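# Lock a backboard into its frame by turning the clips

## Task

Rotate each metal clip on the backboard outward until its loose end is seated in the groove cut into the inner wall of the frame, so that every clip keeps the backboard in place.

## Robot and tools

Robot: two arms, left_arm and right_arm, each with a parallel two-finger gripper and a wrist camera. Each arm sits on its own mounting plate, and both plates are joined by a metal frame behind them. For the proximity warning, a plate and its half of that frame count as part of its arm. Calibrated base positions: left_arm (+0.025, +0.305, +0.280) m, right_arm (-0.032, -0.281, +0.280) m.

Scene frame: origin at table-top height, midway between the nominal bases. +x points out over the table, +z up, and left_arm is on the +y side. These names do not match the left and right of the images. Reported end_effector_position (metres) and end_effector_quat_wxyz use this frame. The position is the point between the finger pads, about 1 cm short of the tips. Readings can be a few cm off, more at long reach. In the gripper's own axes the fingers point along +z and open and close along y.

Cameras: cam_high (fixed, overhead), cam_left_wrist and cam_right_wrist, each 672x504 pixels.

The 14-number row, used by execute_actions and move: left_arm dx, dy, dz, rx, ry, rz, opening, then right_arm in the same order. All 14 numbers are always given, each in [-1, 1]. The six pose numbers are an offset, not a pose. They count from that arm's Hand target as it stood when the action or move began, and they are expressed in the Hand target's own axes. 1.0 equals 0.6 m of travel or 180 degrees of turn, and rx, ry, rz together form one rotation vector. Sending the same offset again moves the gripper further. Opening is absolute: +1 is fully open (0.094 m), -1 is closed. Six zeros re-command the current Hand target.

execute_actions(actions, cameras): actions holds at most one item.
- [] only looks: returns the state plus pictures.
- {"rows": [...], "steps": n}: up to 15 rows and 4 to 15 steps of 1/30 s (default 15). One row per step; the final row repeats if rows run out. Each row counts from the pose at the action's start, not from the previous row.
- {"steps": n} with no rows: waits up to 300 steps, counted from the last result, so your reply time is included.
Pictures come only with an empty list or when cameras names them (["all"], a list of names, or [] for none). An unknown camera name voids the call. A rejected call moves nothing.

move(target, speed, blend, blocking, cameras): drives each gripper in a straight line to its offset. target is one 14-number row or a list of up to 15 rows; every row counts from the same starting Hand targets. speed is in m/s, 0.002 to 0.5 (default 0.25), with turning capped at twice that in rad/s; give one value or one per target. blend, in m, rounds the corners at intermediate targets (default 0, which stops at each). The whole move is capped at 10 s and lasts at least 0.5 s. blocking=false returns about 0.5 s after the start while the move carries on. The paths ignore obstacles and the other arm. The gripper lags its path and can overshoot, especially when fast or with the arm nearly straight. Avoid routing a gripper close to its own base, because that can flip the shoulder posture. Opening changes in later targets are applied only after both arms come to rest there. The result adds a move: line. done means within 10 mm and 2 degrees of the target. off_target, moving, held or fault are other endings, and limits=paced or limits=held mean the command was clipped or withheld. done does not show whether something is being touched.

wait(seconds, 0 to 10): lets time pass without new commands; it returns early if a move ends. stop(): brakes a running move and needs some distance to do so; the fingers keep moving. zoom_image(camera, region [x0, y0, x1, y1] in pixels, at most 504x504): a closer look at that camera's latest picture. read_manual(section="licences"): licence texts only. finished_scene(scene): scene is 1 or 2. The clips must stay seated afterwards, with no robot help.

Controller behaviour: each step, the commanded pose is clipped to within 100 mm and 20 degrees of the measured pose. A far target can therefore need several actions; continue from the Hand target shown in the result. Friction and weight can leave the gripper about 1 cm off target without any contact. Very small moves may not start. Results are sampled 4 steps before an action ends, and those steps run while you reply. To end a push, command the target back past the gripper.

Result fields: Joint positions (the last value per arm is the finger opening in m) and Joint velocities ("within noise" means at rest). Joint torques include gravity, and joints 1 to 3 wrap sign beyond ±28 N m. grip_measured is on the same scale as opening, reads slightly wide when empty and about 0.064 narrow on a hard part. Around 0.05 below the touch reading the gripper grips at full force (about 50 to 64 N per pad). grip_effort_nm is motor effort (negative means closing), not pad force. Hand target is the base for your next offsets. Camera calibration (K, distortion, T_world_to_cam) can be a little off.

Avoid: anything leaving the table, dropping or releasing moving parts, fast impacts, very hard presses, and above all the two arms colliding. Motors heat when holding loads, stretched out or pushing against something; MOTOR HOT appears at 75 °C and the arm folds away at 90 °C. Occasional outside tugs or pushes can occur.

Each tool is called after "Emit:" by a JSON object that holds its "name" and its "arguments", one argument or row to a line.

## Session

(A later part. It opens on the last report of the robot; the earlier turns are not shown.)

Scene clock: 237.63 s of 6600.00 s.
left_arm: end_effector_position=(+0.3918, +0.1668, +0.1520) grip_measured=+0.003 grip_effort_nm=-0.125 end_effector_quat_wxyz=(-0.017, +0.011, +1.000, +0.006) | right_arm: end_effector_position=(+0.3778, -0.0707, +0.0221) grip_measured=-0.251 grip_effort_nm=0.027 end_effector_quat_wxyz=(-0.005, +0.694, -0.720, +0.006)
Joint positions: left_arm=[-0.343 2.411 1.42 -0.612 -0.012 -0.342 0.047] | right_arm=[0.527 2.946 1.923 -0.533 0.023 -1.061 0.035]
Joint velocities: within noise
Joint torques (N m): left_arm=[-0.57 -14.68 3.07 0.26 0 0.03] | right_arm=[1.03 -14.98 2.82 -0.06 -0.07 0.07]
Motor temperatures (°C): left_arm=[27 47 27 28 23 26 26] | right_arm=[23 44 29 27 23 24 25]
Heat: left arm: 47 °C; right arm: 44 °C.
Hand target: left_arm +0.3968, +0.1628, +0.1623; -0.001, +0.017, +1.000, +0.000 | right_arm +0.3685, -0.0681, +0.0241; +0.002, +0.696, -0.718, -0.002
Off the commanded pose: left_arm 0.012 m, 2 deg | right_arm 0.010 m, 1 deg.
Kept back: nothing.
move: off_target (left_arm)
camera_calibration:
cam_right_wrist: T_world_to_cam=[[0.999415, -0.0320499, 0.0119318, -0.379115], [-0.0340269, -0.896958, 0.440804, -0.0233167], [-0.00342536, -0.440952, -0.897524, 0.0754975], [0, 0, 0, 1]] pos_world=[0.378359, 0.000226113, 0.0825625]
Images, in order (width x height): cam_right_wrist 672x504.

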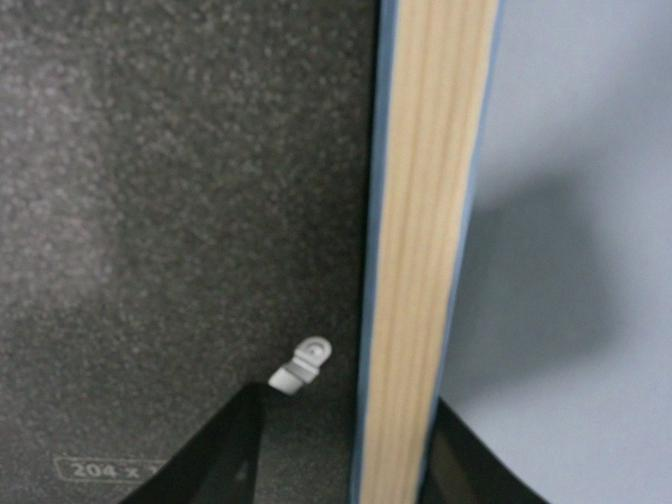

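Emit:
{"name": "move", "arguments": {
  "target": [
    [0,0,0,0,0,0,0, -0.01,0.00,-0.01,0,0,0,-0.22],
    [0,0,0,0,0,0,0, -0.01,0.00,0.022,0,0,0,-0.22]
  ],
  "speed": 0.12,
  "cameras": ["cam_right_wrist"]
}}

Emit:
{"name": "zoom_image", "arguments": {
  "camera": "cam_right_wrist",
  "region": [220, 340, 460, 500]
}}

Scene clock: 239.33 s of 6600.00 s.
left_arm: end_effector_position=(+0.3919, +0.1667, +0.1520) grip_measured=+0.003 grip_effort_nm=-0.120 end_effector_quat_wxyz=(-0.017, +0.011, +1.000, +0.006) | right_arm: end_effector_position=(+0.3782, -0.0637, +0.0240) grip_measured=-0.221 grip_effort_nm=0.032 end_effector_quat_wxyz=(-0.008, +0.695, -0.719, +0.011)
Joint positions: left_arm=[-0.343 2.411 1.42 -0.611 -0.012 -0.342 0.047] | right_arm=[0.542 2.945 1.931 -0.533 0.029 -1.049 0.037]
Joint velocities: within noise
Joint torques (N m): left_arm=[-0.58 -14.69 3.08 0.26 0 0.03] | right_arm=[0.66 -11.08 6.28 0.08 -0.11 0.03]
Motor temperatures (°C): left_arm=[27 47 27 28 23 26 26] | right_arm=[23 45 29 27 23 24 25]
Heat: left arm: 47 °C; right arm: 45 °C.
Hand target: left_arm +0.3969, +0.1628, +0.1623; -0.001, +0.017, +1.000, +0.000 | right_arm +0.3687, -0.0621, +0.0109; +0.002, +0.696, -0.718, -0.002
Off the commanded pose: left_arm 0.012 m, 2 deg | right_arm 0.016 m, 2 deg.
Kept back: nothing.
move: off_target (left_arm, right_arm)
camera_calibration:
cam_right_wrist: T_world_to_cam=[[0.999332, -0.0288079, 0.0224692, -0.379315], [-0.0357777, -0.896193, 0.44222, -0.017221], [0.00739733, -0.442729, -0.896625, 0.0760617], [0, 0, 0, 1]] pos_world=[0.377883, 0.00731408, 0.0843373]
Images, in order (width x height): cam_right_wrist 672x504.

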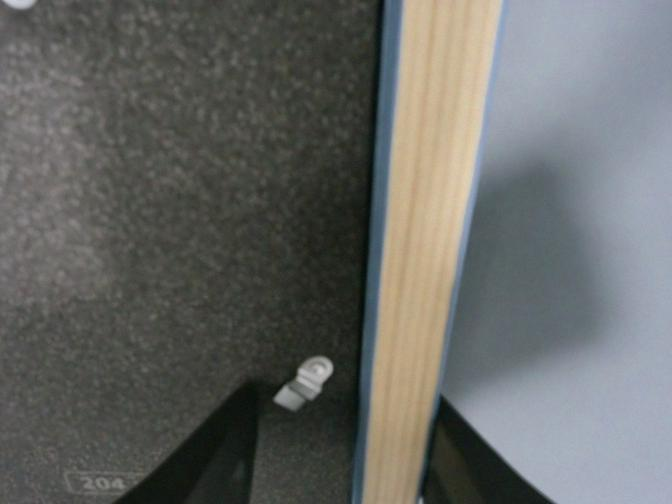

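Scaled by 2.100 from the camera's 672x504 image, which has a finer 960x720 frame.

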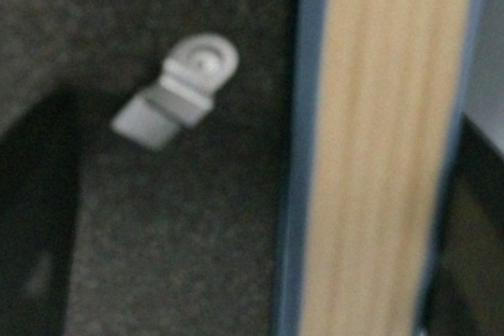

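Emit:
{"name": "move", "arguments": {
  "target": [
    [0,0,0,0,0,0,0, -0.0,-0.005,0.01,0,0,0,-0.36],
    [0,0,0,0,0,0,0, -0.0,-0.01,0.01,0,0,0,-0.5]
  ],
  "speed": 0.08,
  "cameras": ["cam_right_wrist"]
}}

Emit:
{"name": "zoom_image", "arguments": {
  "camera": "cam_right_wrist",
  "region": [220, 340, 460, 500]
}}

Scene clock: 241.50 s of 6600.00 s.
left_arm: end_effector_position=(+0.3919, +0.1667, +0.1520) grip_measured=+0.003 grip_effort_nm=-0.125 end_effector_quat_wxyz=(-0.017, +0.011, +1.000, +0.006) | right_arm: end_effector_position=(+0.3820, -0.0614, +0.0231) grip_measured=-0.497 grip_effort_nm=-0.178 end_effector_quat_wxyz=(-0.004, +0.695, -0.719, +0.009)
Joint positions: left_arm=[-0.343 2.411 1.42 -0.611 -0.012 -0.342 0.047] | right_arm=[0.542 2.971 1.989 -0.575 0.028 -1.049 0.024]
Joint velocities: within noise
Joint torques (N m): left_arm=[-0.57 -14.68 3.06 0.26 0 0.03] | right_arm=[0.08 -10.41 6.16 0.29 -0.12 -0.04]
Motor temperatures (°C): left_arm=[27 46 27 28 23 26 26] | right_arm=[23 45 29 27 23 24 25]
Heat: left arm: 46 °C; right arm: 45 °C.
Hand target: left_arm +0.3968, +0.1628, +0.1623; -0.001, +0.017, +1.000, +0.000 | right_arm +0.3746, -0.0622, +0.0049; +0.002, +0.696, -0.718, -0.002
Off the commanded pose: left_arm 0.012 m, 2 deg | right_arm 0.020 m, 1 deg.
Kept back: nothing.
move: off_target (left_arm, right_arm); target 2's new opening was sent with right_arm's hand 0.019 m and 1 deg from that target
camera_calibration:
cam_right_wrist: T_world_to_cam=[[0.999498, -0.0285981, 0.0136184, -0.382883], [-0.0316701, -0.894657, 0.445629, -0.0161954], [-0.000560351, -0.445836, -0.895114, 0.0790312], [0, 0, 0, 1]] pos_world=[0.382222, 0.00979589, 0.0831733]
Images, in order (width x height): cam_right_wrist 672x504.

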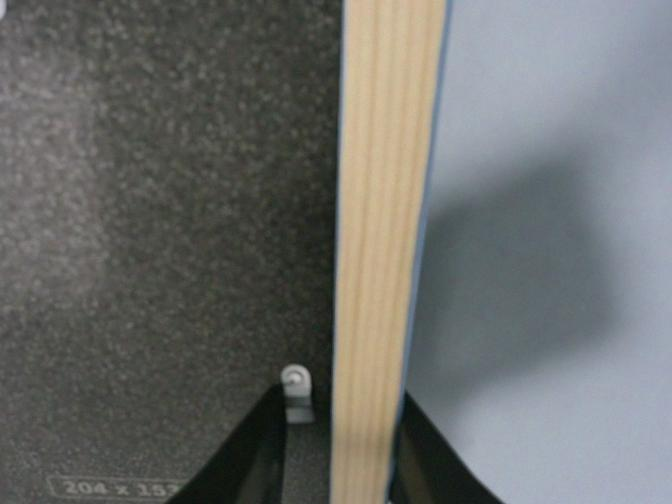

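Scaled by 2.100 from the camera's 672x504 image, which has a finer 960x720 frame.

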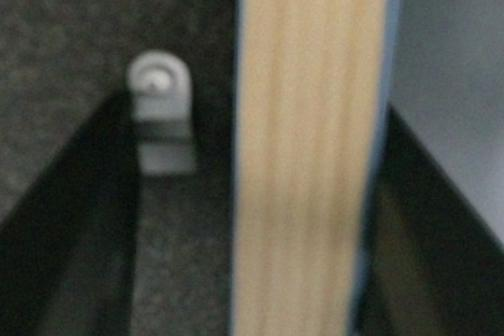

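Emit:
{"name": "move", "arguments": {
  "target": [
    [0,0,0,0,0,0,0, 0.008,0.0,0.0,0,0,0,-0.5],
    [0,0,0,0,0,0,0, 0.008,-0.003,0.002,0,0,0,-0.6]
  ],
  "speed": 0.08,
  "cameras": ["cam_right_wrist"]
}}

Emit:
{"name": "zoom_image", "arguments": {
  "camera": "cam_right_wrist",
  "region": [220, 340, 460, 500]
}}

Scene clock: 242.93 s of 6600.00 s.
left_arm: end_effector_position=(+0.3919, +0.1667, +0.1520) grip_measured=+0.003 grip_effort_nm=-0.125 end_effector_quat_wxyz=(-0.017, +0.011, +1.000, +0.006) | right_arm: end_effector_position=(+0.3842, -0.0620, +0.0229) grip_measured=-0.597 grip_effort_nm=-0.203 end_effector_quat_wxyz=(-0.007, +0.696, -0.718, +0.008)
Joint positions: left_arm=[-0.343 2.411 1.42 -0.611 -0.012 -0.342 0.047] | right_arm=[0.537 2.971 1.989 -0.568 0.024 -1.057 0.019]
Joint velocities: within noise
Joint torques (N m): left_arm=[-0.55 -14.71 3.07 0.26 0 0.03] | right_arm=[-0.38 -10.36 5.89 0.21 -0.1 -0.09]
Motor temperatures (°C): left_arm=[27 46 27 28 23 26 26] | right_arm=[23 45 30 27 23 24 25]
Heat: left arm: 46 °C; right arm: 45 °C.
Hand target: left_arm +0.3968, +0.1628, +0.1623; -0.002, +0.017, +1.000, +0.000 | right_arm +0.3762, -0.0670, +0.0037; +0.002, +0.696, -0.718, -0.002
Off the commanded pose: left_arm 0.012 m, 2 deg | right_arm 0.021 m, 2 deg.
Kept back: nothing.
move: off_target (left_arm, right_arm); target 2's new opening was sent with right_arm's hand 0.021 m and 1 deg from that target
camera_calibration:
cam_right_wrist: T_world_to_cam=[[0.999511, -0.0260632, 0.0172688, -0.384985], [-0.0310004, -0.897867, 0.439174, -0.0168634], [0.00405886, -0.439494, -0.898236, 0.0772999], [0, 0, 0, 1]] pos_world=[0.383961, 0.00879784, 0.0834877]
Images, in order (width x height): cam_right_wrist 672x504.

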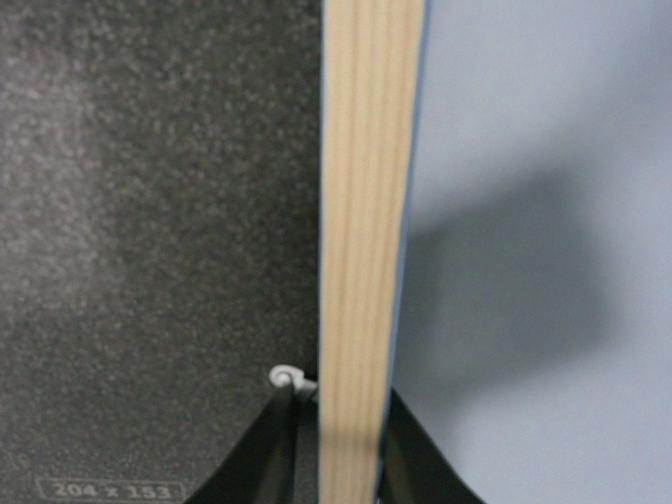

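Scaled by 2.100 from the camera's 672x504 image, which has a finer 960x720 frame.

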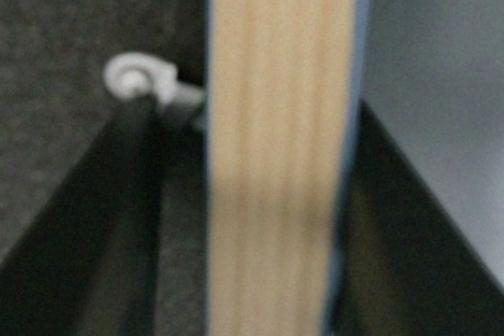

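Emit:
{"name": "move", "arguments": {
  "target": [
    [0,0,0,0,0,0,0, 0.008,0.0,-0.004,0,0,0,-0.58],
    [0,0,0,0,0,0,0, 0.008,-0.003,0.002,0,0,0,-0.68]
  ],
  "speed": 0.08,
  "cameras": ["cam_right_wrist"]
}}

Emit:
{"name": "zoom_image", "arguments": {
  "camera": "cam_right_wrist",
  "region": [220, 340, 460, 500]
}}

Scene clock: 245.07 s of 6600.00 s.
left_arm: end_effector_position=(+0.3920, +0.1667, +0.1520) grip_measured=+0.003 grip_effort_nm=-0.120 end_effector_quat_wxyz=(-0.017, +0.011, +1.000, +0.006) | right_arm: end_effector_position=(+0.3866, -0.0629, +0.0226) grip_measured=-0.680 grip_effort_nm=-0.027 end_effector_quat_wxyz=(-0.013, +0.697, -0.717, +0.003)
Joint positions: left_arm=[-0.343 2.411 1.42 -0.611 -0.012 -0.342 0.047] | right_arm=[0.529 2.972 1.989 -0.56 0.011 -1.067 0.015]
Joint velocities: within noise
Joint torques (N m): left_arm=[-0.57 -14.68 3.06 0.26 0 0.03] | right_arm=[-0.46 -10.41 5.65 0.22 0.07 -0.08]
Motor temperatures (°C): left_arm=[27 46 27 28 23 26 26] | right_arm=[23 44 30 27 23 24 25]
Heat: left arm: 46 °C; right arm: 44 °C.
Hand target: left_arm +0.3969, +0.1628, +0.1623; -0.001, +0.017, +1.000, +0.000 | right_arm +0.3778, -0.0718, +0.0024; +0.002, +0.696, -0.718, -0.002
Off the commanded pose: left_arm 0.012 m, 2 deg | right_arm 0.024 m, 2 deg.
Kept back: nothing.
move: off_target (left_arm, right_arm); target 2's new opening was sent with right_arm's hand 0.023 m and 1 deg from that target
camera_calibration:
cam_right_wrist: T_world_to_cam=[[0.999553, -0.0242268, 0.0175124, -0.387278], [-0.0293826, -0.904079, 0.426355, -0.0181652], [0.00550335, -0.426679, -0.904386, 0.0769515], [0, 0, 0, 1]] pos_world=[0.386147, 0.00702835, 0.0841209]
Images, in order (width x height): cam_right_wrist 672x504.

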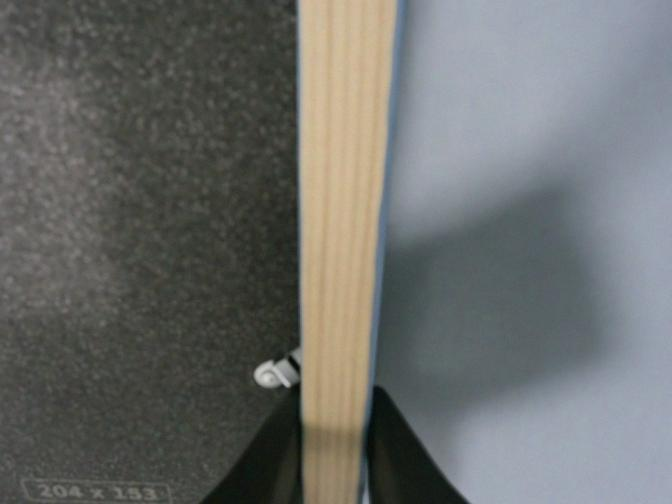

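Scaled by 2.100 from the camera's 672x504 image, which has a finer 960x720 frame.

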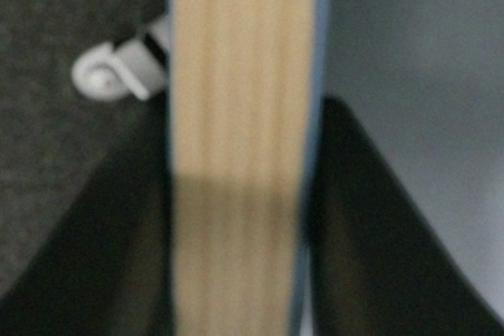

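Emit:
{"name": "move", "arguments": {
  "target": [
    [0,0,0,0,0,0,0, 0,0.003,-0.065,0,0,0,-0.4],
    [0,0,0,0,0,0,0, -0.0505,0.0055,-0.065,0,0,0,-0.4],
    [0,0,0,0,0,0,0, -0.0505,0.0055,-0.03,0,0,0,-0.4]
  ],
  "speed": 0.12,
  "cameras": ["cam_right_wrist"]
}}

Emit:
{"name": "zoom_image", "arguments": {
  "camera": "cam_right_wrist",
  "region": [220, 340, 460, 500]
}}

Scene clock: 247.10 s of 6600.00 s.
left_arm: end_effector_position=(+0.3920, +0.1667, +0.1520) grip_measured=+0.003 grip_effort_nm=-0.125 end_effector_quat_wxyz=(-0.017, +0.011, +1.000, +0.006) | right_arm: end_effector_position=(+0.3816, -0.0377, +0.0314) grip_measured=-0.401 grip_effort_nm=0.037 end_effector_quat_wxyz=(-0.010, +0.699, -0.715, +0.004)
Joint positions: left_arm=[-0.343 2.411 1.42 -0.611 -0.012 -0.342 0.047] | right_arm=[0.582 2.977 2.046 -0.616 0.016 -1.019 0.028]
Joint velocities: within noise
Joint torques (N m): left_arm=[-0.57 -14.68 3.07 0.26 0 0.03] | right_arm=[-0.05 -11.67 6.69 0 -0.01 0.02]
Motor temperatures (°C): left_arm=[27 46 27 28 23 26 26] | right_arm=[23 45 30 27 23 24 25]
Heat: left arm: 46 °C; right arm: 45 °C.
Hand target: left_arm +0.3968, +0.1628, +0.1623; -0.001, +0.017, +1.000, +0.000 | right_arm +0.3756, -0.0416, +0.0204; +0.002, +0.696, -0.718, -0.002
Off the commanded pose: left_arm 0.012 m, 2 deg | right_arm 0.013 m, 2 deg.
Kept back: nothing.
move: off_target (left_arm, right_arm)
camera_calibration:
cam_right_wrist: T_world_to_cam=[[0.999679, -0.0196125, 0.0160168, -0.381695], [-0.0246018, -0.902028, 0.430976, -0.0012223], [0.00599511, -0.431232, -0.902221, 0.0953173], [0, 0, 0, 1]] pos_world=[0.380971, 0.0325153, 0.0926376]
Images, in order (width x height): cam_right_wrist 672x504.

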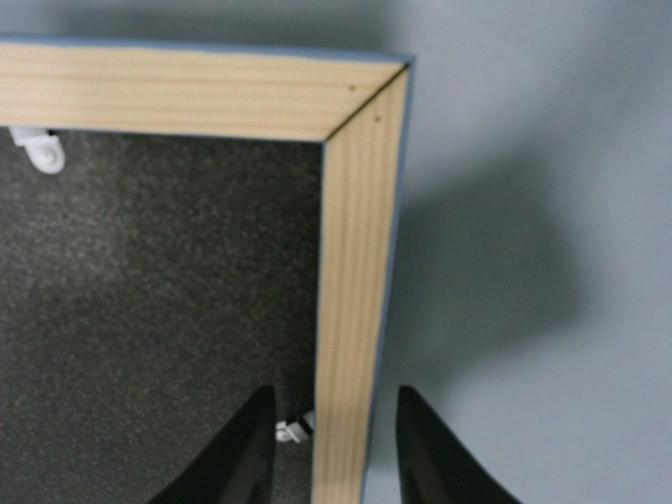

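Scaled by 2.100 from the camera's 672x504 image, which has a finer 960x720 frame.

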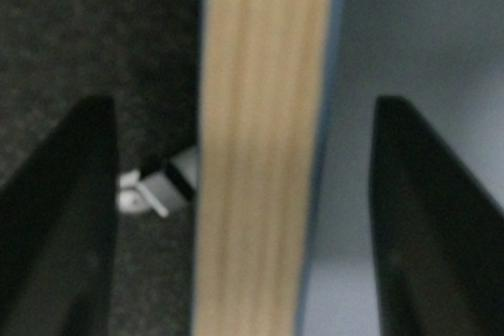

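Emit:
{"name": "move", "arguments": {
  "target": [
    [0,0,0,0,0,0,0, 0.004,0.002,0.0,0,0,0,-0.4],
    [0,0,0,0,0,0,0, 0.004,0.002,0.024,0,0,0,-0.4]
  ],
  "speed": 0.12,
  "cameras": ["cam_right_wrist"]
}}

Emit:
{"name": "zoom_image", "arguments": {
  "camera": "cam_right_wrist",
  "region": [220, 340, 460, 500]
}}

Scene clock: 248.10 s of 6600.00 s.
left_arm: end_effector_position=(+0.3920, +0.1667, +0.1520) grip_measured=+0.003 grip_effort_nm=-0.120 end_effector_quat_wxyz=(-0.017, +0.011, +1.000, +0.006) | right_arm: end_effector_position=(+0.3808, -0.0382, +0.0230) grip_measured=-0.401 grip_effort_nm=0.027 end_effector_quat_wxyz=(-0.009, +0.698, -0.716, +0.004)
Joint positions: left_arm=[-0.343 2.411 1.42 -0.611 -0.012 -0.342 0.047] | right_arm=[0.582 3.003 2.064 -0.611 0.017 -1.018 0.028]
Joint velocities: within noise
Joint torques (N m): left_arm=[-0.57 -14.68 3.07 0.25 0 0.03] | right_arm=[-0.31 -11.1 6.42 0.22 -0.02 0.03]
Motor temperatures (°C): left_arm=[27 46 27 28 23 26 26] | right_arm=[23 45 30 27 23 24 25]
Heat: left arm: 46 °C; right arm: 45 °C.
Hand target: left_arm +0.3968, +0.1628, +0.1623; -0.002, +0.017, +1.000, +0.000 | right_arm +0.3743, -0.0439, +0.0060; +0.002, +0.696, -0.718, -0.002
Off the commanded pose: left_arm 0.012 m, 2 deg | right_arm 0.019 m, 1 deg.
Kept back: nothing.
move: off_target (left_arm, right_arm)
camera_calibration:
cam_right_wrist: T_world_to_cam=[[0.999704, -0.0199403, 0.0139343, -0.380719], [-0.0240063, -0.901299, 0.432533, 0.00177211], [0.00393412, -0.432739, -0.901511, 0.0882406], [0, 0, 0, 1]] pos_world=[0.380302, 0.0321907, 0.0840884]
Images, in order (width x height): cam_right_wrist 672x504.

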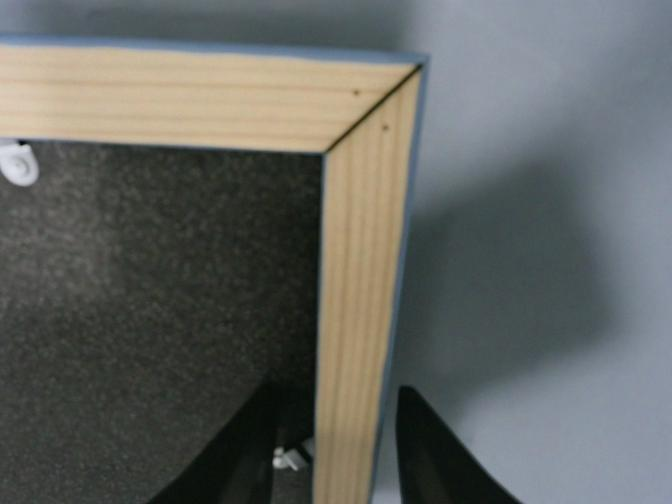

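Scaled by 2.100 from the camera's 672x504 image, which has a finer 960x720 frame.

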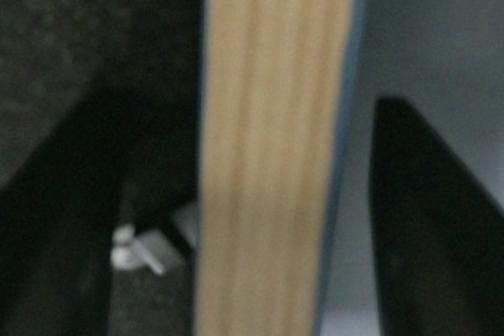

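Emit:
{"name": "move", "arguments": {
  "target": [
    [0,0,0,0,0,0,0, 0.009,0.0,-0.03,0,0,0,-0.4],
    [0,0,0,0,0,0,0, 0.009,0.000,0.001,0,0,0,-0.4]
  ],
  "speed": 0.12,
  "cameras": ["cam_right_wrist"]
}}

Emit:
{"name": "zoom_image", "arguments": {
  "camera": "cam_right_wrist",
  "region": [220, 340, 460, 500]
}}

Scene clock: 249.07 s of 6600.00 s.
left_arm: end_effector_position=(+0.3920, +0.1667, +0.1520) grip_measured=+0.003 grip_effort_nm=-0.125 end_effector_quat_wxyz=(-0.017, +0.011, +1.000, +0.006) | right_arm: end_effector_position=(+0.3782, -0.0428, +0.0222) grip_measured=-0.401 grip_effort_nm=0.027 end_effector_quat_wxyz=(-0.005, +0.697, -0.717, +0.002)
Joint positions: left_arm=[-0.343 2.411 1.42 -0.611 -0.012 -0.342 0.047] | right_arm=[0.575 2.996 2.044 -0.606 0.015 -1.019 0.028]
Joint velocities: within noise
Joint torques (N m): left_arm=[-0.57 -14.68 3.06 0.26 0 0.03] | right_arm=[-0.47 -11.06 6.06 0.28 -0.04 -0.07]
Motor temperatures (°C): left_arm=[27 46 27 28 23 26 26] | right_arm=[23 45 30 27 23 24 25]
Heat: left arm: 46 °C; right arm: 45 °C.
Hand target: left_arm +0.3968, +0.1628, +0.1623; -0.002, +0.017, +1.000, +0.000 | right_arm +0.3741, -0.0493, +0.0054; +0.002, +0.696, -0.718, -0.002
Off the commanded pose: left_arm 0.012 m, 2 deg | right_arm 0.018 m, 1 deg.
Kept back: nothing.
move: off_target (left_arm, right_arm)
camera_calibration:
cam_right_wrist: T_world_to_cam=[[0.999668, -0.0251109, 0.00571769, -0.378277], [-0.0250967, -0.900029, 0.435106, -0.0017101], [-0.00577984, -0.435105, -0.900361, 0.0890315], [0, 0, 0, 1]] pos_world=[0.378624, 0.0277, 0.0830674]
Images, in order (width x height): cam_right_wrist 672x504.

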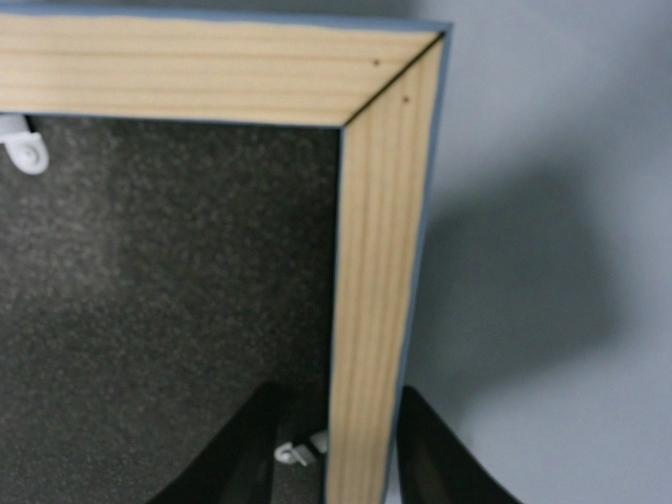

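Scaled by 2.100 from the camera's 672x504 image, which has a finer 960x720 frame.

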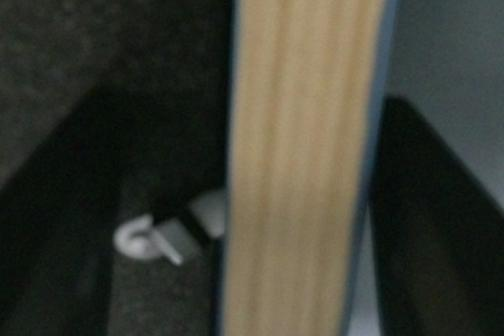

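Emit:
{"name": "move", "arguments": {
  "target": [
    [0,0,0,0,0,0,0, 0.007,-0.003,-0.03,0,0,0,-0.4],
    [0,0,0,0,0,0,0, 0.007,-0.003,0.001,0,0,0,-0.4]
  ],
  "speed": 0.12,
  "cameras": ["cam_right_wrist"]
}}

Emit:
{"name": "zoom_image", "arguments": {
  "camera": "cam_right_wrist",
  "region": [220, 340, 460, 500]
}}

Scene clock: 250.00 s of 6600.00 s.
left_arm: end_effector_position=(+0.3920, +0.1667, +0.1520) grip_measured=+0.003 grip_effort_nm=-0.120 end_effector_quat_wxyz=(-0.017, +0.011, +1.000, +0.006) | right_arm: end_effector_position=(+0.3784, -0.0458, +0.0221) grip_measured=-0.401 grip_effort_nm=0.027 end_effector_quat_wxyz=(-0.004, +0.697, -0.717, +0.000)
Joint positions: left_arm=[-0.343 2.411 1.42 -0.61 -0.012 -0.342 0.047] | right_arm=[0.568 2.994 2.038 -0.604 0.01 -1.028 0.028]
Joint velocities: within noise
Joint torques (N m): left_arm=[-0.57 -14.68 3.07 0.25 0 0.03] | right_arm=[-0.65 -10.92 6.22 0.28 0.04 -0.09]
Motor temperatures (°C): left_arm=[27 46 27 28 23 26 26] | right_arm=[23 45 30 27 23 24 25]
Heat: left arm: 46 °C; right arm: 45 °C.
Hand target: left_arm +0.3969, +0.1628, +0.1623; -0.001, +0.017, +1.000, +0.000 | right_arm +0.3757, -0.0536, +0.0048; +0.002, +0.696, -0.718, -0.002
Off the commanded pose: left_arm 0.012 m, 2 deg | right_arm 0.019 m, 1 deg.
Kept back: nothing.
move: off_target (left_arm, right_arm)
camera_calibration:
cam_right_wrist: T_world_to_cam=[[0.999722, -0.0235238, 0.00156528, -0.378403], [-0.0218812, -0.9011, 0.433058, -0.00557952], [-0.00877671, -0.432972, -0.901364, 0.0889161], [0, 0, 0, 1]] pos_world=[0.378956, 0.024569, 0.0831544]
Images, in order (width x height): cam_right_wrist 672x504.

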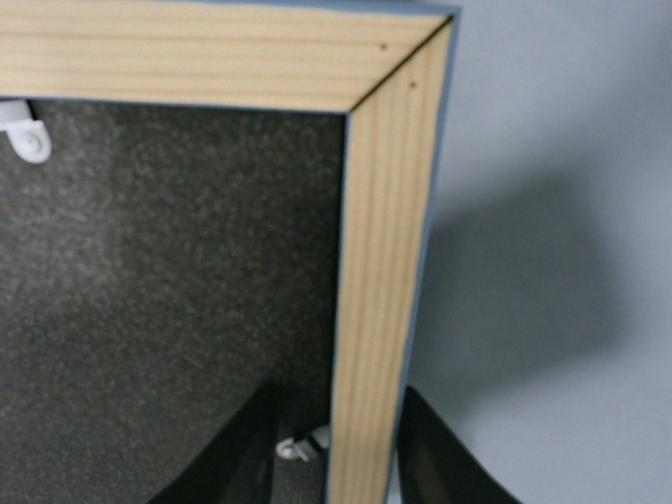

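Scaled by 2.100 from the camera's 672x504 image, which has a finer 960x720 frame.

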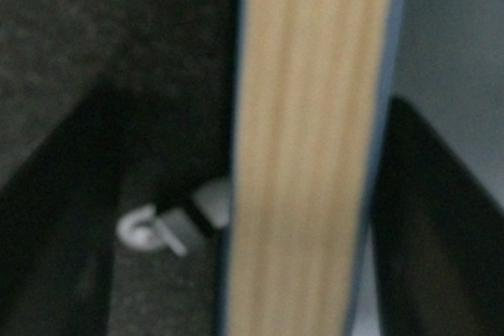

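Emit:
{"name": "move", "arguments": {
  "target": [
    [0,0,0,0,0,0,0, 0.004,-0.001,-0.03,0,0,0,-0.4],
    [0,0,0,0,0,0,0, 0.004,-0.001,0.001,0,0,0,-0.4],
    [0,0,0,0,0,0,0, 0.002,-0.005,0.002,0,0,0,-0.55],
    [0,0,0,0,0,0,0, 0.002,-0.007,0.003,0,0,0,-0.68]
  ],
  "speed": 0.1,
  "cameras": ["cam_right_wrist"]
}}

Emit:
{"name": "zoom_image", "arguments": {
  "camera": "cam_right_wrist",
  "region": [220, 340, 460, 500]
}}

Scene clock: 252.77 s of 6600.00 s.
left_arm: end_effector_position=(+0.3920, +0.1667, +0.1520) grip_measured=+0.003 grip_effort_nm=-0.120 end_effector_quat_wxyz=(-0.017, +0.011, +1.000, +0.006) | right_arm: end_effector_position=(+0.3842, -0.0456, +0.0227) grip_measured=-0.678 grip_effort_nm=-0.115 end_effector_quat_wxyz=(-0.009, +0.697, -0.717, -0.003)
Joint positions: left_arm=[-0.343 2.411 1.42 -0.61 -0.012 -0.342 0.047] | right_arm=[0.56 3.004 2.066 -0.615 0.004 -1.036 0.015]
Joint velocities: within noise
Joint torques (N m): left_arm=[-0.57 -14.67 3.06 0.26 0 0.03] | right_arm=[-0.77 -10.54 6.31 0.27 0.07 -0.1]
Motor temperatures (°C): left_arm=[27 46 27 28 23 26 26] | right_arm=[23 45 30 27 23 24 25]
Heat: left arm: 46 °C; right arm: 45 °C.
Hand target: left_arm +0.3969, +0.1628, +0.1623; -0.001, +0.017, +1.000, +0.000 | right_arm +0.3799, -0.0550, +0.0030; +0.002, +0.696, -0.718, -0.002
Off the commanded pose: left_arm 0.012 m, 2 deg | right_arm 0.022 m, 1 deg.
Kept back: nothing.
move: off_target (left_arm, right_arm); target 3's new opening was sent with right_arm's hand 0.022 m and 1 deg from that target; target 4's new opening was sent with right_arm's hand 0.021 m and 1 deg from that target
camera_calibration:
cam_right_wrist: T_world_to_cam=[[0.999722, -0.0231879, 0.00432041, -0.384199], [-0.0228287, -0.905141, 0.424498, -0.00512585], [-0.00593265, -0.424478, -0.905419, 0.0890137], [0, 0, 0, 1]] pos_world=[0.384503, 0.024236, 0.0844305]
Images, in order (width x height): cam_right_wrist 672x504.

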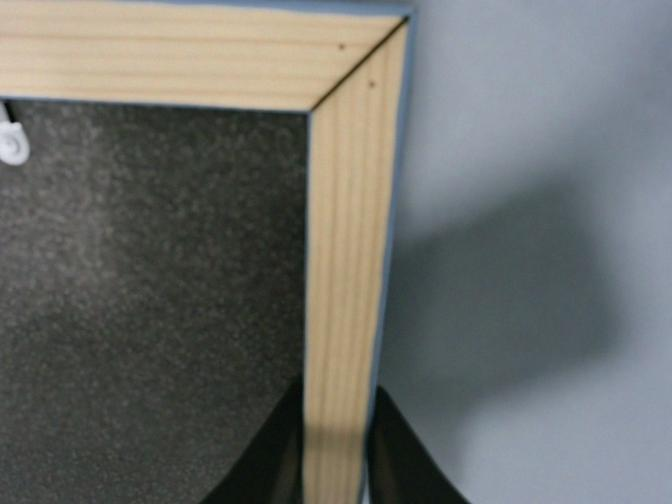

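Scaled by 2.100 from the camera's 672x504 image, which has a finer 960x720 frame.

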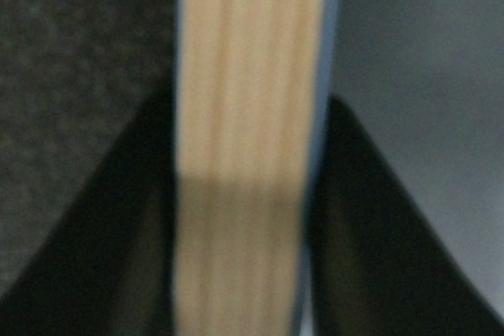

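Emit:
{"name": "move", "arguments": {
  "target": [0,0,0,0,0,0,0, 0,0.0,0,0,0,0,-0.3],
  "speed": 0.1,
  "cameras": ["cam_right_wrist"]
}}

Emit:
{"name": "zoom_image", "arguments": {
  "camera": "cam_right_wrist",
  "region": [220, 340, 460, 500]
}}

Scene clock: 253.70 s of 6600.00 s.
left_arm: end_effector_position=(+0.3920, +0.1667, +0.1520) grip_measured=+0.003 grip_effort_nm=-0.120 end_effector_quat_wxyz=(-0.017, +0.011, +1.000, +0.006) | right_arm: end_effector_position=(+0.3860, -0.0454, +0.0227) grip_measured=-0.301 grip_effort_nm=0.046 end_effector_quat_wxyz=(-0.012, +0.697, -0.717, -0.001)
Joint positions: left_arm=[-0.343 2.411 1.42 -0.61 -0.012 -0.342 0.047] | right_arm=[0.559 3.004 2.066 -0.608 0.005 -1.037 0.033]
Joint velocities: within noise
Joint torques (N m): left_arm=[-0.57 -14.71 3.06 0.26 0 0.03] | right_arm=[-0.61 -10.61 6.32 0.17 0.06 -0.07]
Motor temperatures (°C): left_arm=[27 46 27 28 23 26 26] | right_arm=[23 45 30 27 23 24 25]
Heat: left arm: 46 °C; right arm: 45 °C.
Hand target: left_arm +0.3969, +0.1628, +0.1623; -0.001, +0.017, +1.000, +0.000 | right_arm +0.3798, -0.0549, +0.0030; +0.002, +0.696, -0.718, -0.002
Off the commanded pose: left_arm 0.012 m, 2 deg | right_arm 0.023 m, 2 deg.
Kept back: nothing.
move: off_target (left_arm, right_arm)
camera_calibration:
cam_right_wrist: T_world_to_cam=[[0.999651, -0.0240824, 0.0108171, -0.386214], [-0.0263976, -0.9061, 0.42224, -0.00355375], [-0.000367198, -0.422379, -0.906419, 0.0870853], [0, 0, 0, 1]] pos_world=[0.386017, 0.0242619, 0.084614]
Images, in order (width x height): cam_right_wrist 672x504.

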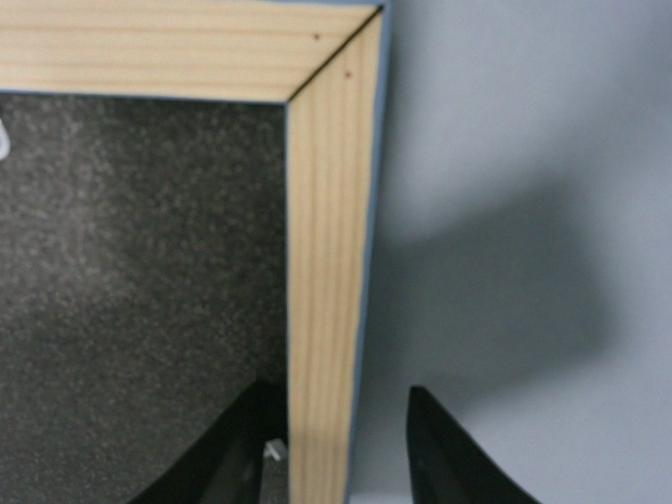

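Scaled by 2.100 from the camera's 672x504 image, which has a finer 960x720 frame.

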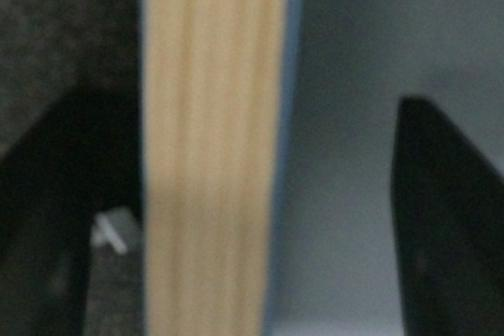

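Emit:
{"name": "move", "arguments": {
  "target": [
    [0,0,0,0,0,0,0, 0.004,0.004,-0.03,0,0,0,-0.3],
    [0,0,0,0,0,0,0, 0.004,0.004,0.001,0,0,0,-0.3],
    [0,0,0,0,0,0,0, 0.003,-0.0,0.002,0,0,0,-0.55],
    [0,0,0,0,0,0,0, 0.003,-0.0,0.003,0,0,0,-0.77]
  ],
  "speed": 0.1,
  "cameras": ["cam_right_wrist"]
}}

Emit:
{"name": "move", "arguments": {
  "target": [0,0,0,0,0,0,0, 0,0.0,0,0,0,0,-0.3],
  "speed": 0.1,
  "cameras": ["cam_right_wrist"]
}}

Emit:
{"name": "zoom_image", "arguments": {
  "camera": "cam_right_wrist",
  "region": [220, 340, 460, 500]
}}

Scene clock: 256.53 s of 6600.00 s.
left_arm: end_effector_position=(+0.3920, +0.1667, +0.1520) grip_measured=+0.003 grip_effort_nm=-0.120 end_effector_quat_wxyz=(-0.017, +0.011, +1.000, +0.006) | right_arm: end_effector_position=(+0.3863, -0.0471, +0.0227) grip_measured=-0.754 grip_effort_nm=-1.048 end_effector_quat_wxyz=(-0.011, +0.696, -0.718, -0.002)
Joint positions: left_arm=[-0.343 2.411 1.42 -0.61 -0.012 -0.342 0.047] | right_arm=[0.556 3.004 2.064 -0.609 0.005 -1.037 0.012]
Joint velocities: within noise
Joint torques (N m): left_arm=[-0.58 -14.67 3.07 0.26 0 0.03] | right_arm=[-0.59 -10.43 5.98 0.3 0.1 -0.09]
Motor temperatures (°C): left_arm=[27 46 26 28 23 26 26] | right_arm=[23 45 30 27 23 24 25]
Heat: left arm: 46 °C; right arm: 45 °C.
Hand target: left_arm +0.3968, +0.1628, +0.1623; -0.001, +0.017, +1.000, +0.000 | right_arm +0.3799, -0.0567, +0.0012; +0.002, +0.696, -0.718, -0.002
Off the commanded pose: left_arm 0.012 m, 2 deg | right_arm 0.024 m, 2 deg.
Kept back: nothing.
move: off_target (left_arm, right_arm); target 3's new opening was sent with right_arm's hand 0.024 m and 2 deg from that target; target 4's new opening was sent with right_arm's hand 0.023 m and 1 deg from that target
camera_calibration:
cam_right_wrist: T_world_to_cam=[[0.999577, -0.0274856, 0.0094649, -0.386634], [-0.0289088, -0.905681, 0.422973, -0.00411887], [-0.00305349, -0.423068, -0.906093, 0.0873063], [0, 0, 0, 1]] pos_world=[0.386618, 0.0225792, 0.0845093]
Images, in order (width x height): cam_right_wrist 672x504.

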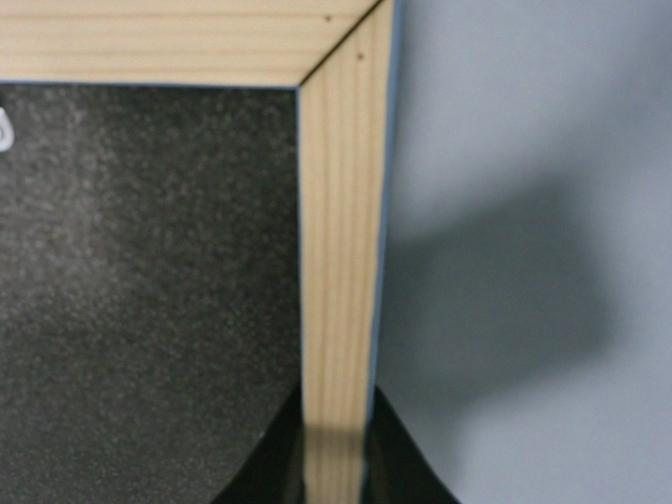

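Scene clock: 257.23 s of 6600.00 s.
left_arm: end_effector_position=(+0.3920, +0.1667, +0.1520) grip_measured=+0.003 grip_effort_nm=-0.125 end_effector_quat_wxyz=(-0.017, +0.011, +1.000, +0.006) | right_arm: end_effector_position=(+0.3882, -0.0468, +0.0227) grip_measured=-0.301 grip_effort_nm=0.042 end_effector_quat_wxyz=(-0.014, +0.696, -0.718, +0.000)
Joint positions: left_arm=[-0.343 2.411 1.42 -0.61 -0.012 -0.342 0.047] | right_arm=[0.555 3.004 2.064 -0.601 0.006 -1.039 0.033]
Joint velocities: within noise
Joint torques (N m): left_arm=[-0.58 -14.68 3.07 0.25 0.01 0.04] | right_arm=[-0.58 -10.3 6.24 0.18 0.07 -0.05]
Motor temperatures (°C): left_arm=[27 46 26 28 23 26 26] | right_arm=[23 45 30 27 23 24 25]
Heat: left arm: 46 °C; right arm: 45 °C.
Hand target: left_arm +0.3968, +0.1628, +0.1623; -0.001, +0.017, +1.000, +0.000 | right_arm +0.3799, -0.0566, +0.0012; +0.002, +0.696, -0.718, -0.002
Off the commanded pose: left_arm 0.012 m, 2 deg | right_arm 0.025 m, 2 deg.
Kept back: nothing.
move: off_target (left_arm, right_arm)
camera_calibration:
cam_right_wrist: T_world_to_cam=[[0.999525, -0.0261181, 0.0163349, -0.38855], [-0.0305668, -0.906751, 0.420557, -0.00310041], [0.00382753, -0.420857, -0.907119, 0.0849545], [0, 0, 0, 1]] pos_world=[0.387945, 0.0227942, 0.0847147]
Images, in order (width x height): cam_right_wrist 672x504.

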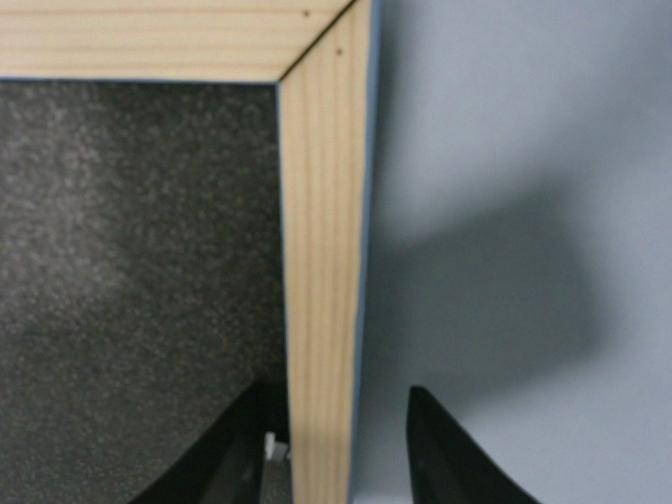

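Scaled by 2.100 from the camera's 672x504 image, which has a finer 960x720 frame.

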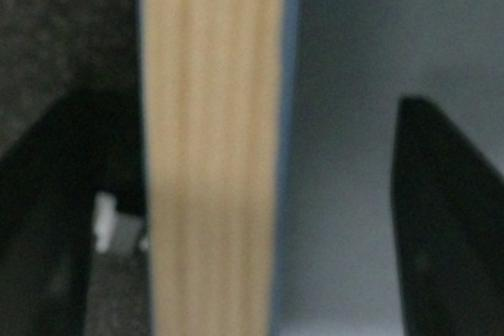

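Emit:
{"name": "move", "arguments": {
  "target": [0,0,0,0,0,0,0, 0,0.02,-0.12,0,0,0,-0.3],
  "speed": 0.15,
  "cameras": ["cam_right_wrist"]
}}

Emit:
{"name": "zoom_image", "arguments": {
  "camera": "cam_right_wrist",
  "region": [150, 300, 390, 460]
}}

Emit:
{"name": "zoom_image", "arguments": {
  "camera": "cam_right_wrist",
  "region": [0, 0, 300, 220]
}}

Scene clock: 258.57 s of 6600.00 s.
left_arm: end_effector_position=(+0.3920, +0.1667, +0.1520) grip_measured=+0.003 grip_effort_nm=-0.120 end_effector_quat_wxyz=(-0.017, +0.011, +1.000, +0.006) | right_arm: end_effector_position=(+0.3738, -0.0564, +0.0690) grip_measured=-0.301 grip_effort_nm=0.032 end_effector_quat_wxyz=(-0.005, +0.695, -0.719, +0.000)
Joint positions: left_arm=[-0.343 2.411 1.42 -0.61 -0.012 -0.342 0.047] | right_arm=[0.555 2.817 1.869 -0.612 0.011 -1.036 0.033]
Joint velocities: within noise
Joint torques (N m): left_arm=[-0.57 -14.71 3.07 0.25 0 0.04] | right_arm=[0.64 -15.19 3.82 -0.02 0.05 0.04]
Motor temperatures (°C): left_arm=[27 46 26 28 23 26 26] | right_arm=[23 46 30 27 23 24 25]
Heat: left arm: 46 °C; right arm: 46 °C.
Hand target: left_arm +0.3968, +0.1628, +0.1623; -0.001, +0.017, +1.000, +0.000 | right_arm +0.3683, -0.0562, +0.0733; +0.002, +0.696, -0.718, -0.002
Off the commanded pose: left_arm 0.012 m, 2 deg | right_arm 0.007 m, 1 deg.
Kept back: nothing.
move: off_target (left_arm)
camera_calibration:
cam_right_wrist: T_world_to_cam=[[0.99959, -0.0284992, 0.00266321, -0.374418], [-0.026842, -0.901003, 0.432981, -0.0336337], [-0.00994007, -0.432875, -0.901399, 0.127033], [0, 0, 0, 1]] pos_world=[0.374625, 0.0140149, 0.130068]
Images, in order (width x height): cam_right_wrist 672x504.

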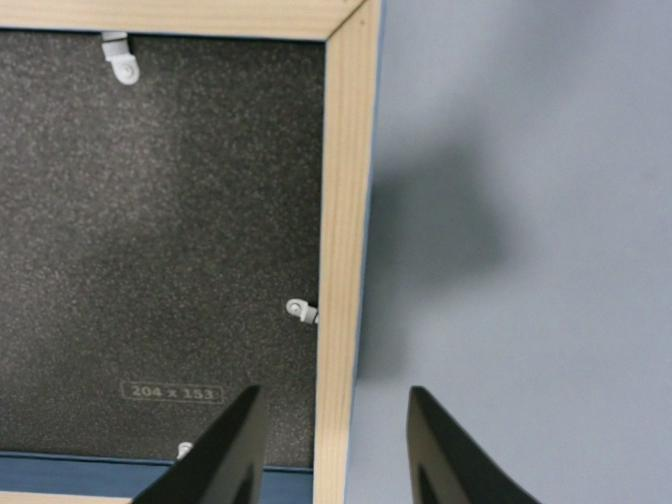

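Scaled by 2.100 from the camera's 672x504 image, which has a finer 960x720 frame.

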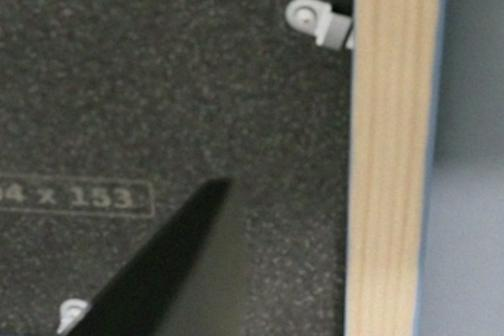

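Scaled by 1.680 from the camera's 672x504 image, which has a finer 960x720 frame.

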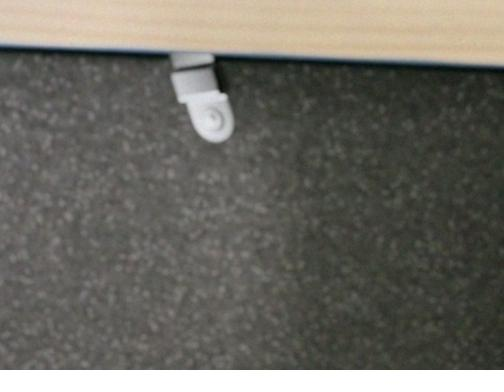

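Emit:
{"name": "move", "arguments": {
  "target": [
    [0,0,0,0,0,0,0, 0.038,0.0063,0.05,0,0,0,-0.3],
    [0,0,0,0,0,0,0, 0.038,0.0063,0.114,0,0,0,-0.3]
  ],
  "speed": 0.12,
  "cameras": ["cam_right_wrist"]
}}

Emit:
{"name": "zoom_image", "arguments": {
  "camera": "cam_right_wrist",
  "region": [220, 340, 460, 500]
}}

Scene clock: 260.10 s of 6600.00 s.
left_arm: end_effector_position=(+0.3920, +0.1667, +0.1520) grip_measured=+0.003 grip_effort_nm=-0.120 end_effector_quat_wxyz=(-0.017, +0.011, +1.000, +0.006) | right_arm: end_effector_position=(+0.3725, -0.0740, +0.0222) grip_measured=-0.301 grip_effort_nm=0.022 end_effector_quat_wxyz=(-0.012, +0.694, -0.720, +0.003)
Joint positions: left_arm=[-0.343 2.411 1.42 -0.61 -0.012 -0.342 0.047] | right_arm=[0.522 2.917 1.853 -0.48 0.013 -1.067 0.033]
Joint velocities: within noise
Joint torques (N m): left_arm=[-0.57 -14.71 3.07 0.25 -0.01 0.03] | right_arm=[-0.05 -10.26 5.7 0.18 0 -0.04]
Motor temperatures (°C): left_arm=[27 46 26 28 23 26 26] | right_arm=[23 46 30 27 23 24 25]
Heat: left arm: 46 °C; right arm: 46 °C.
Hand target: left_arm +0.3968, +0.1628, +0.1623; -0.002, +0.017, +1.000, +0.000 | right_arm +0.3633, -0.0790, +0.0049; +0.002, +0.696, -0.718, -0.002
Off the commanded pose: left_arm 0.012 m, 2 deg | right_arm 0.020 m, 2 deg.
Kept back: nothing.
move: off_target (left_arm, right_arm)
camera_calibration:
cam_right_wrist: T_world_to_cam=[[0.999342, -0.0318439, 0.0173403, -0.373981], [-0.0362031, -0.90286, 0.428407, -0.0258773], [0.00201372, -0.428753, -0.90342, 0.0730465], [0, 0, 0, 1]] pos_world=[0.372651, -0.00395369, 0.0835626]
Images, in order (width x height): cam_right_wrist 672x504.

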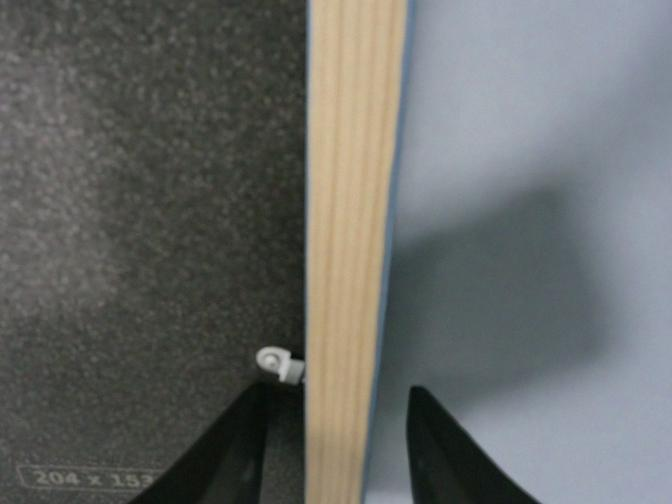

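Scaled by 2.100 from the camera's 672x504 image, which has a finer 960x720 frame.

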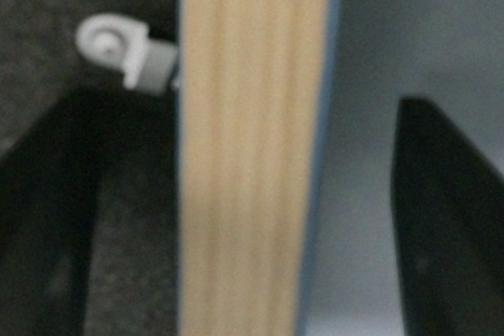

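Emit:
{"name": "move", "arguments": {
  "target": [
    [0,0,0,0,0,0,0, -0.004,0.0,-0.01,0,0,0,-0.3],
    [0,0,0,0,0,0,0, -0.004,-0.003,0.001,0,0,0,-0.5],
    [0,0,0,0,0,0,0, -0.003,-0.003,0.002,0,0,0,-0.76]
  ],
  "speed": 0.1,
  "cameras": ["cam_right_wrist"]
}}

Emit:
{"name": "zoom_image", "arguments": {
  "camera": "cam_right_wrist",
  "region": [220, 340, 460, 500]
}}

Emit:
{"name": "move", "arguments": {
  "target": [
    [0,0,0,0,0,0,0, 0,0.0,0,0,0,0,-0.3],
    [0,0,0,0,0,0,0, 0,0.0,-0.12,0,0,0,-0.3]
  ],
  "speed": 0.15,
  "cameras": ["cam_right_wrist"]
}}

Emit:
{"name": "zoom_image", "arguments": {
  "camera": "cam_right_wrist",
  "region": [180, 180, 420, 340]
}}

Scene clock: 262.90 s of 6600.00 s.
left_arm: end_effector_position=(+0.3920, +0.1667, +0.1520) grip_measured=+0.003 grip_effort_nm=-0.120 end_effector_quat_wxyz=(-0.017, +0.011, +1.000, +0.006) | right_arm: end_effector_position=(+0.3741, -0.0731, +0.0222) grip_measured=-0.753 grip_effort_nm=-1.053 end_effector_quat_wxyz=(-0.010, +0.693, -0.721, +0.003)
Joint positions: left_arm=[-0.343 2.411 1.42 -0.61 -0.012 -0.342 0.047] | right_arm=[0.522 2.925 1.872 -0.494 0.012 -1.063 0.012]
Joint velocities: within noise
Joint torques (N m): left_arm=[-0.57 -14.67 3.06 0.26 0 0.03] | right_arm=[0.09 -10.09 5.79 0.25 0.03 -0.11]
Motor temperatures (°C): left_arm=[27 46 26 28 23 26 26] | right_arm=[23 46 30 27 23 24 25]
Heat: left arm: 46 °C; right arm: 46 °C.
Hand target: left_arm +0.3968, +0.1628, +0.1623; -0.002, +0.017, +1.000, +0.000 | right_arm +0.3651, -0.0773, +0.0036; +0.002, +0.696, -0.718, -0.002
Off the commanded pose: left_arm 0.012 m, 2 deg | right_arm 0.021 m, 2 deg.
Kept back: nothing.
move: off_target (left_arm, right_arm); target 2's new opening was sent with right_arm's hand 0.021 m and 2 deg from that target; target 3's new opening was sent with right_arm's hand 0.021 m and 2 deg from that target
camera_calibration:
cam_right_wrist: T_world_to_cam=[[0.999273, -0.0352133, 0.0145931, -0.375728], [-0.0380684, -0.90254, 0.428921, -0.0242252], [-0.00193284, -0.429165, -0.903224, 0.0748894], [0, 0, 0, 1]] pos_world=[0.374677, -0.00295497, 0.0835156]
Images, in order (width x height): cam_right_wrist 672x504.

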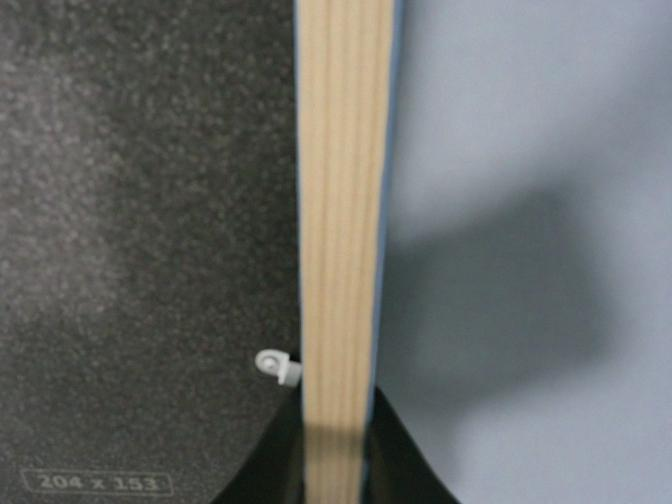

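Scaled by 2.100 from the camera's 672x504 image, which has a finer 960x720 frame.

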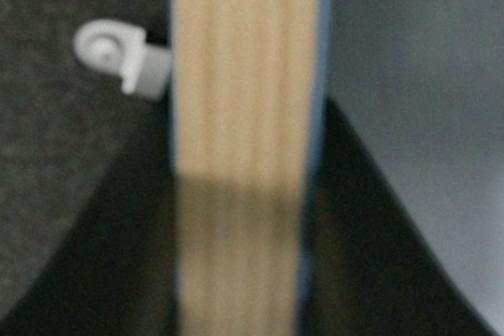

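Scene clock: 264.73 s of 6600.00 s.
left_arm: end_effector_position=(+0.3920, +0.1667, +0.1520) grip_measured=+0.003 grip_effort_nm=-0.125 end_effector_quat_wxyz=(-0.017, +0.011, +1.000, +0.006) | right_arm: end_effector_position=(+0.3716, -0.0756, +0.0726) grip_measured=-0.301 grip_effort_nm=0.032 end_effector_quat_wxyz=(-0.006, +0.694, -0.720, +0.002)
Joint positions: left_arm=[-0.343 2.411 1.42 -0.61 -0.012 -0.342 0.047] | right_arm=[0.522 2.768 1.776 -0.563 0.015 -1.066 0.033]
Joint velocities: within noise
Joint torques (N m): left_arm=[-0.57 -14.68 3.07 0.26 0 0.03] | right_arm=[0.32 -14.75 3.67 -0.01 0.02 -0.05]
Motor temperatures (°C): left_arm=[27 46 26 28 23 26 26] | right_arm=[23 47 30 27 23 24 25]
Heat: left arm: 46 °C; right arm: 47 °C.
Hand target: left_arm +0.3968, +0.1628, +0.1623; -0.002, +0.017, +1.000, +0.000 | right_arm +0.3656, -0.0772, +0.0758; +0.002, +0.696, -0.718, -0.002
Off the commanded pose: left_arm 0.012 m, 2 deg | right_arm 0.007 m, 1 deg.
Kept back: nothing.
move: off_target (left_arm)
camera_calibration:
cam_right_wrist: T_world_to_cam=[[0.999443, -0.0323983, 0.00802706, -0.373403], [-0.0326662, -0.900027, 0.434608, -0.0504205], [-0.006856, -0.434628, -0.900584, 0.120565], [0, 0, 0, 1]] pos_world=[0.372374, -0.0050765, 0.133489]
Images, in order (width x height): cam_right_wrist 672x504.

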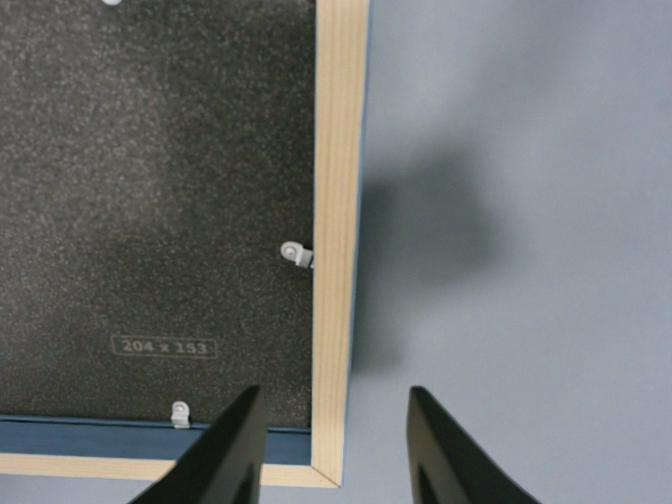

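Scaled by 2.100 from the camera's 672x504 image, which has a finer 960x720 frame.

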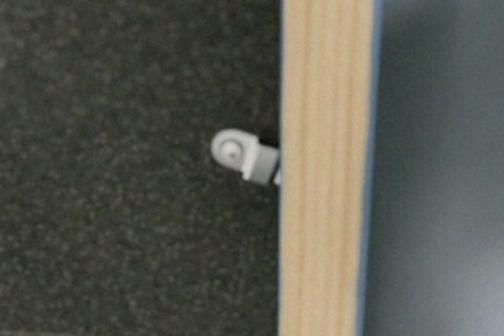

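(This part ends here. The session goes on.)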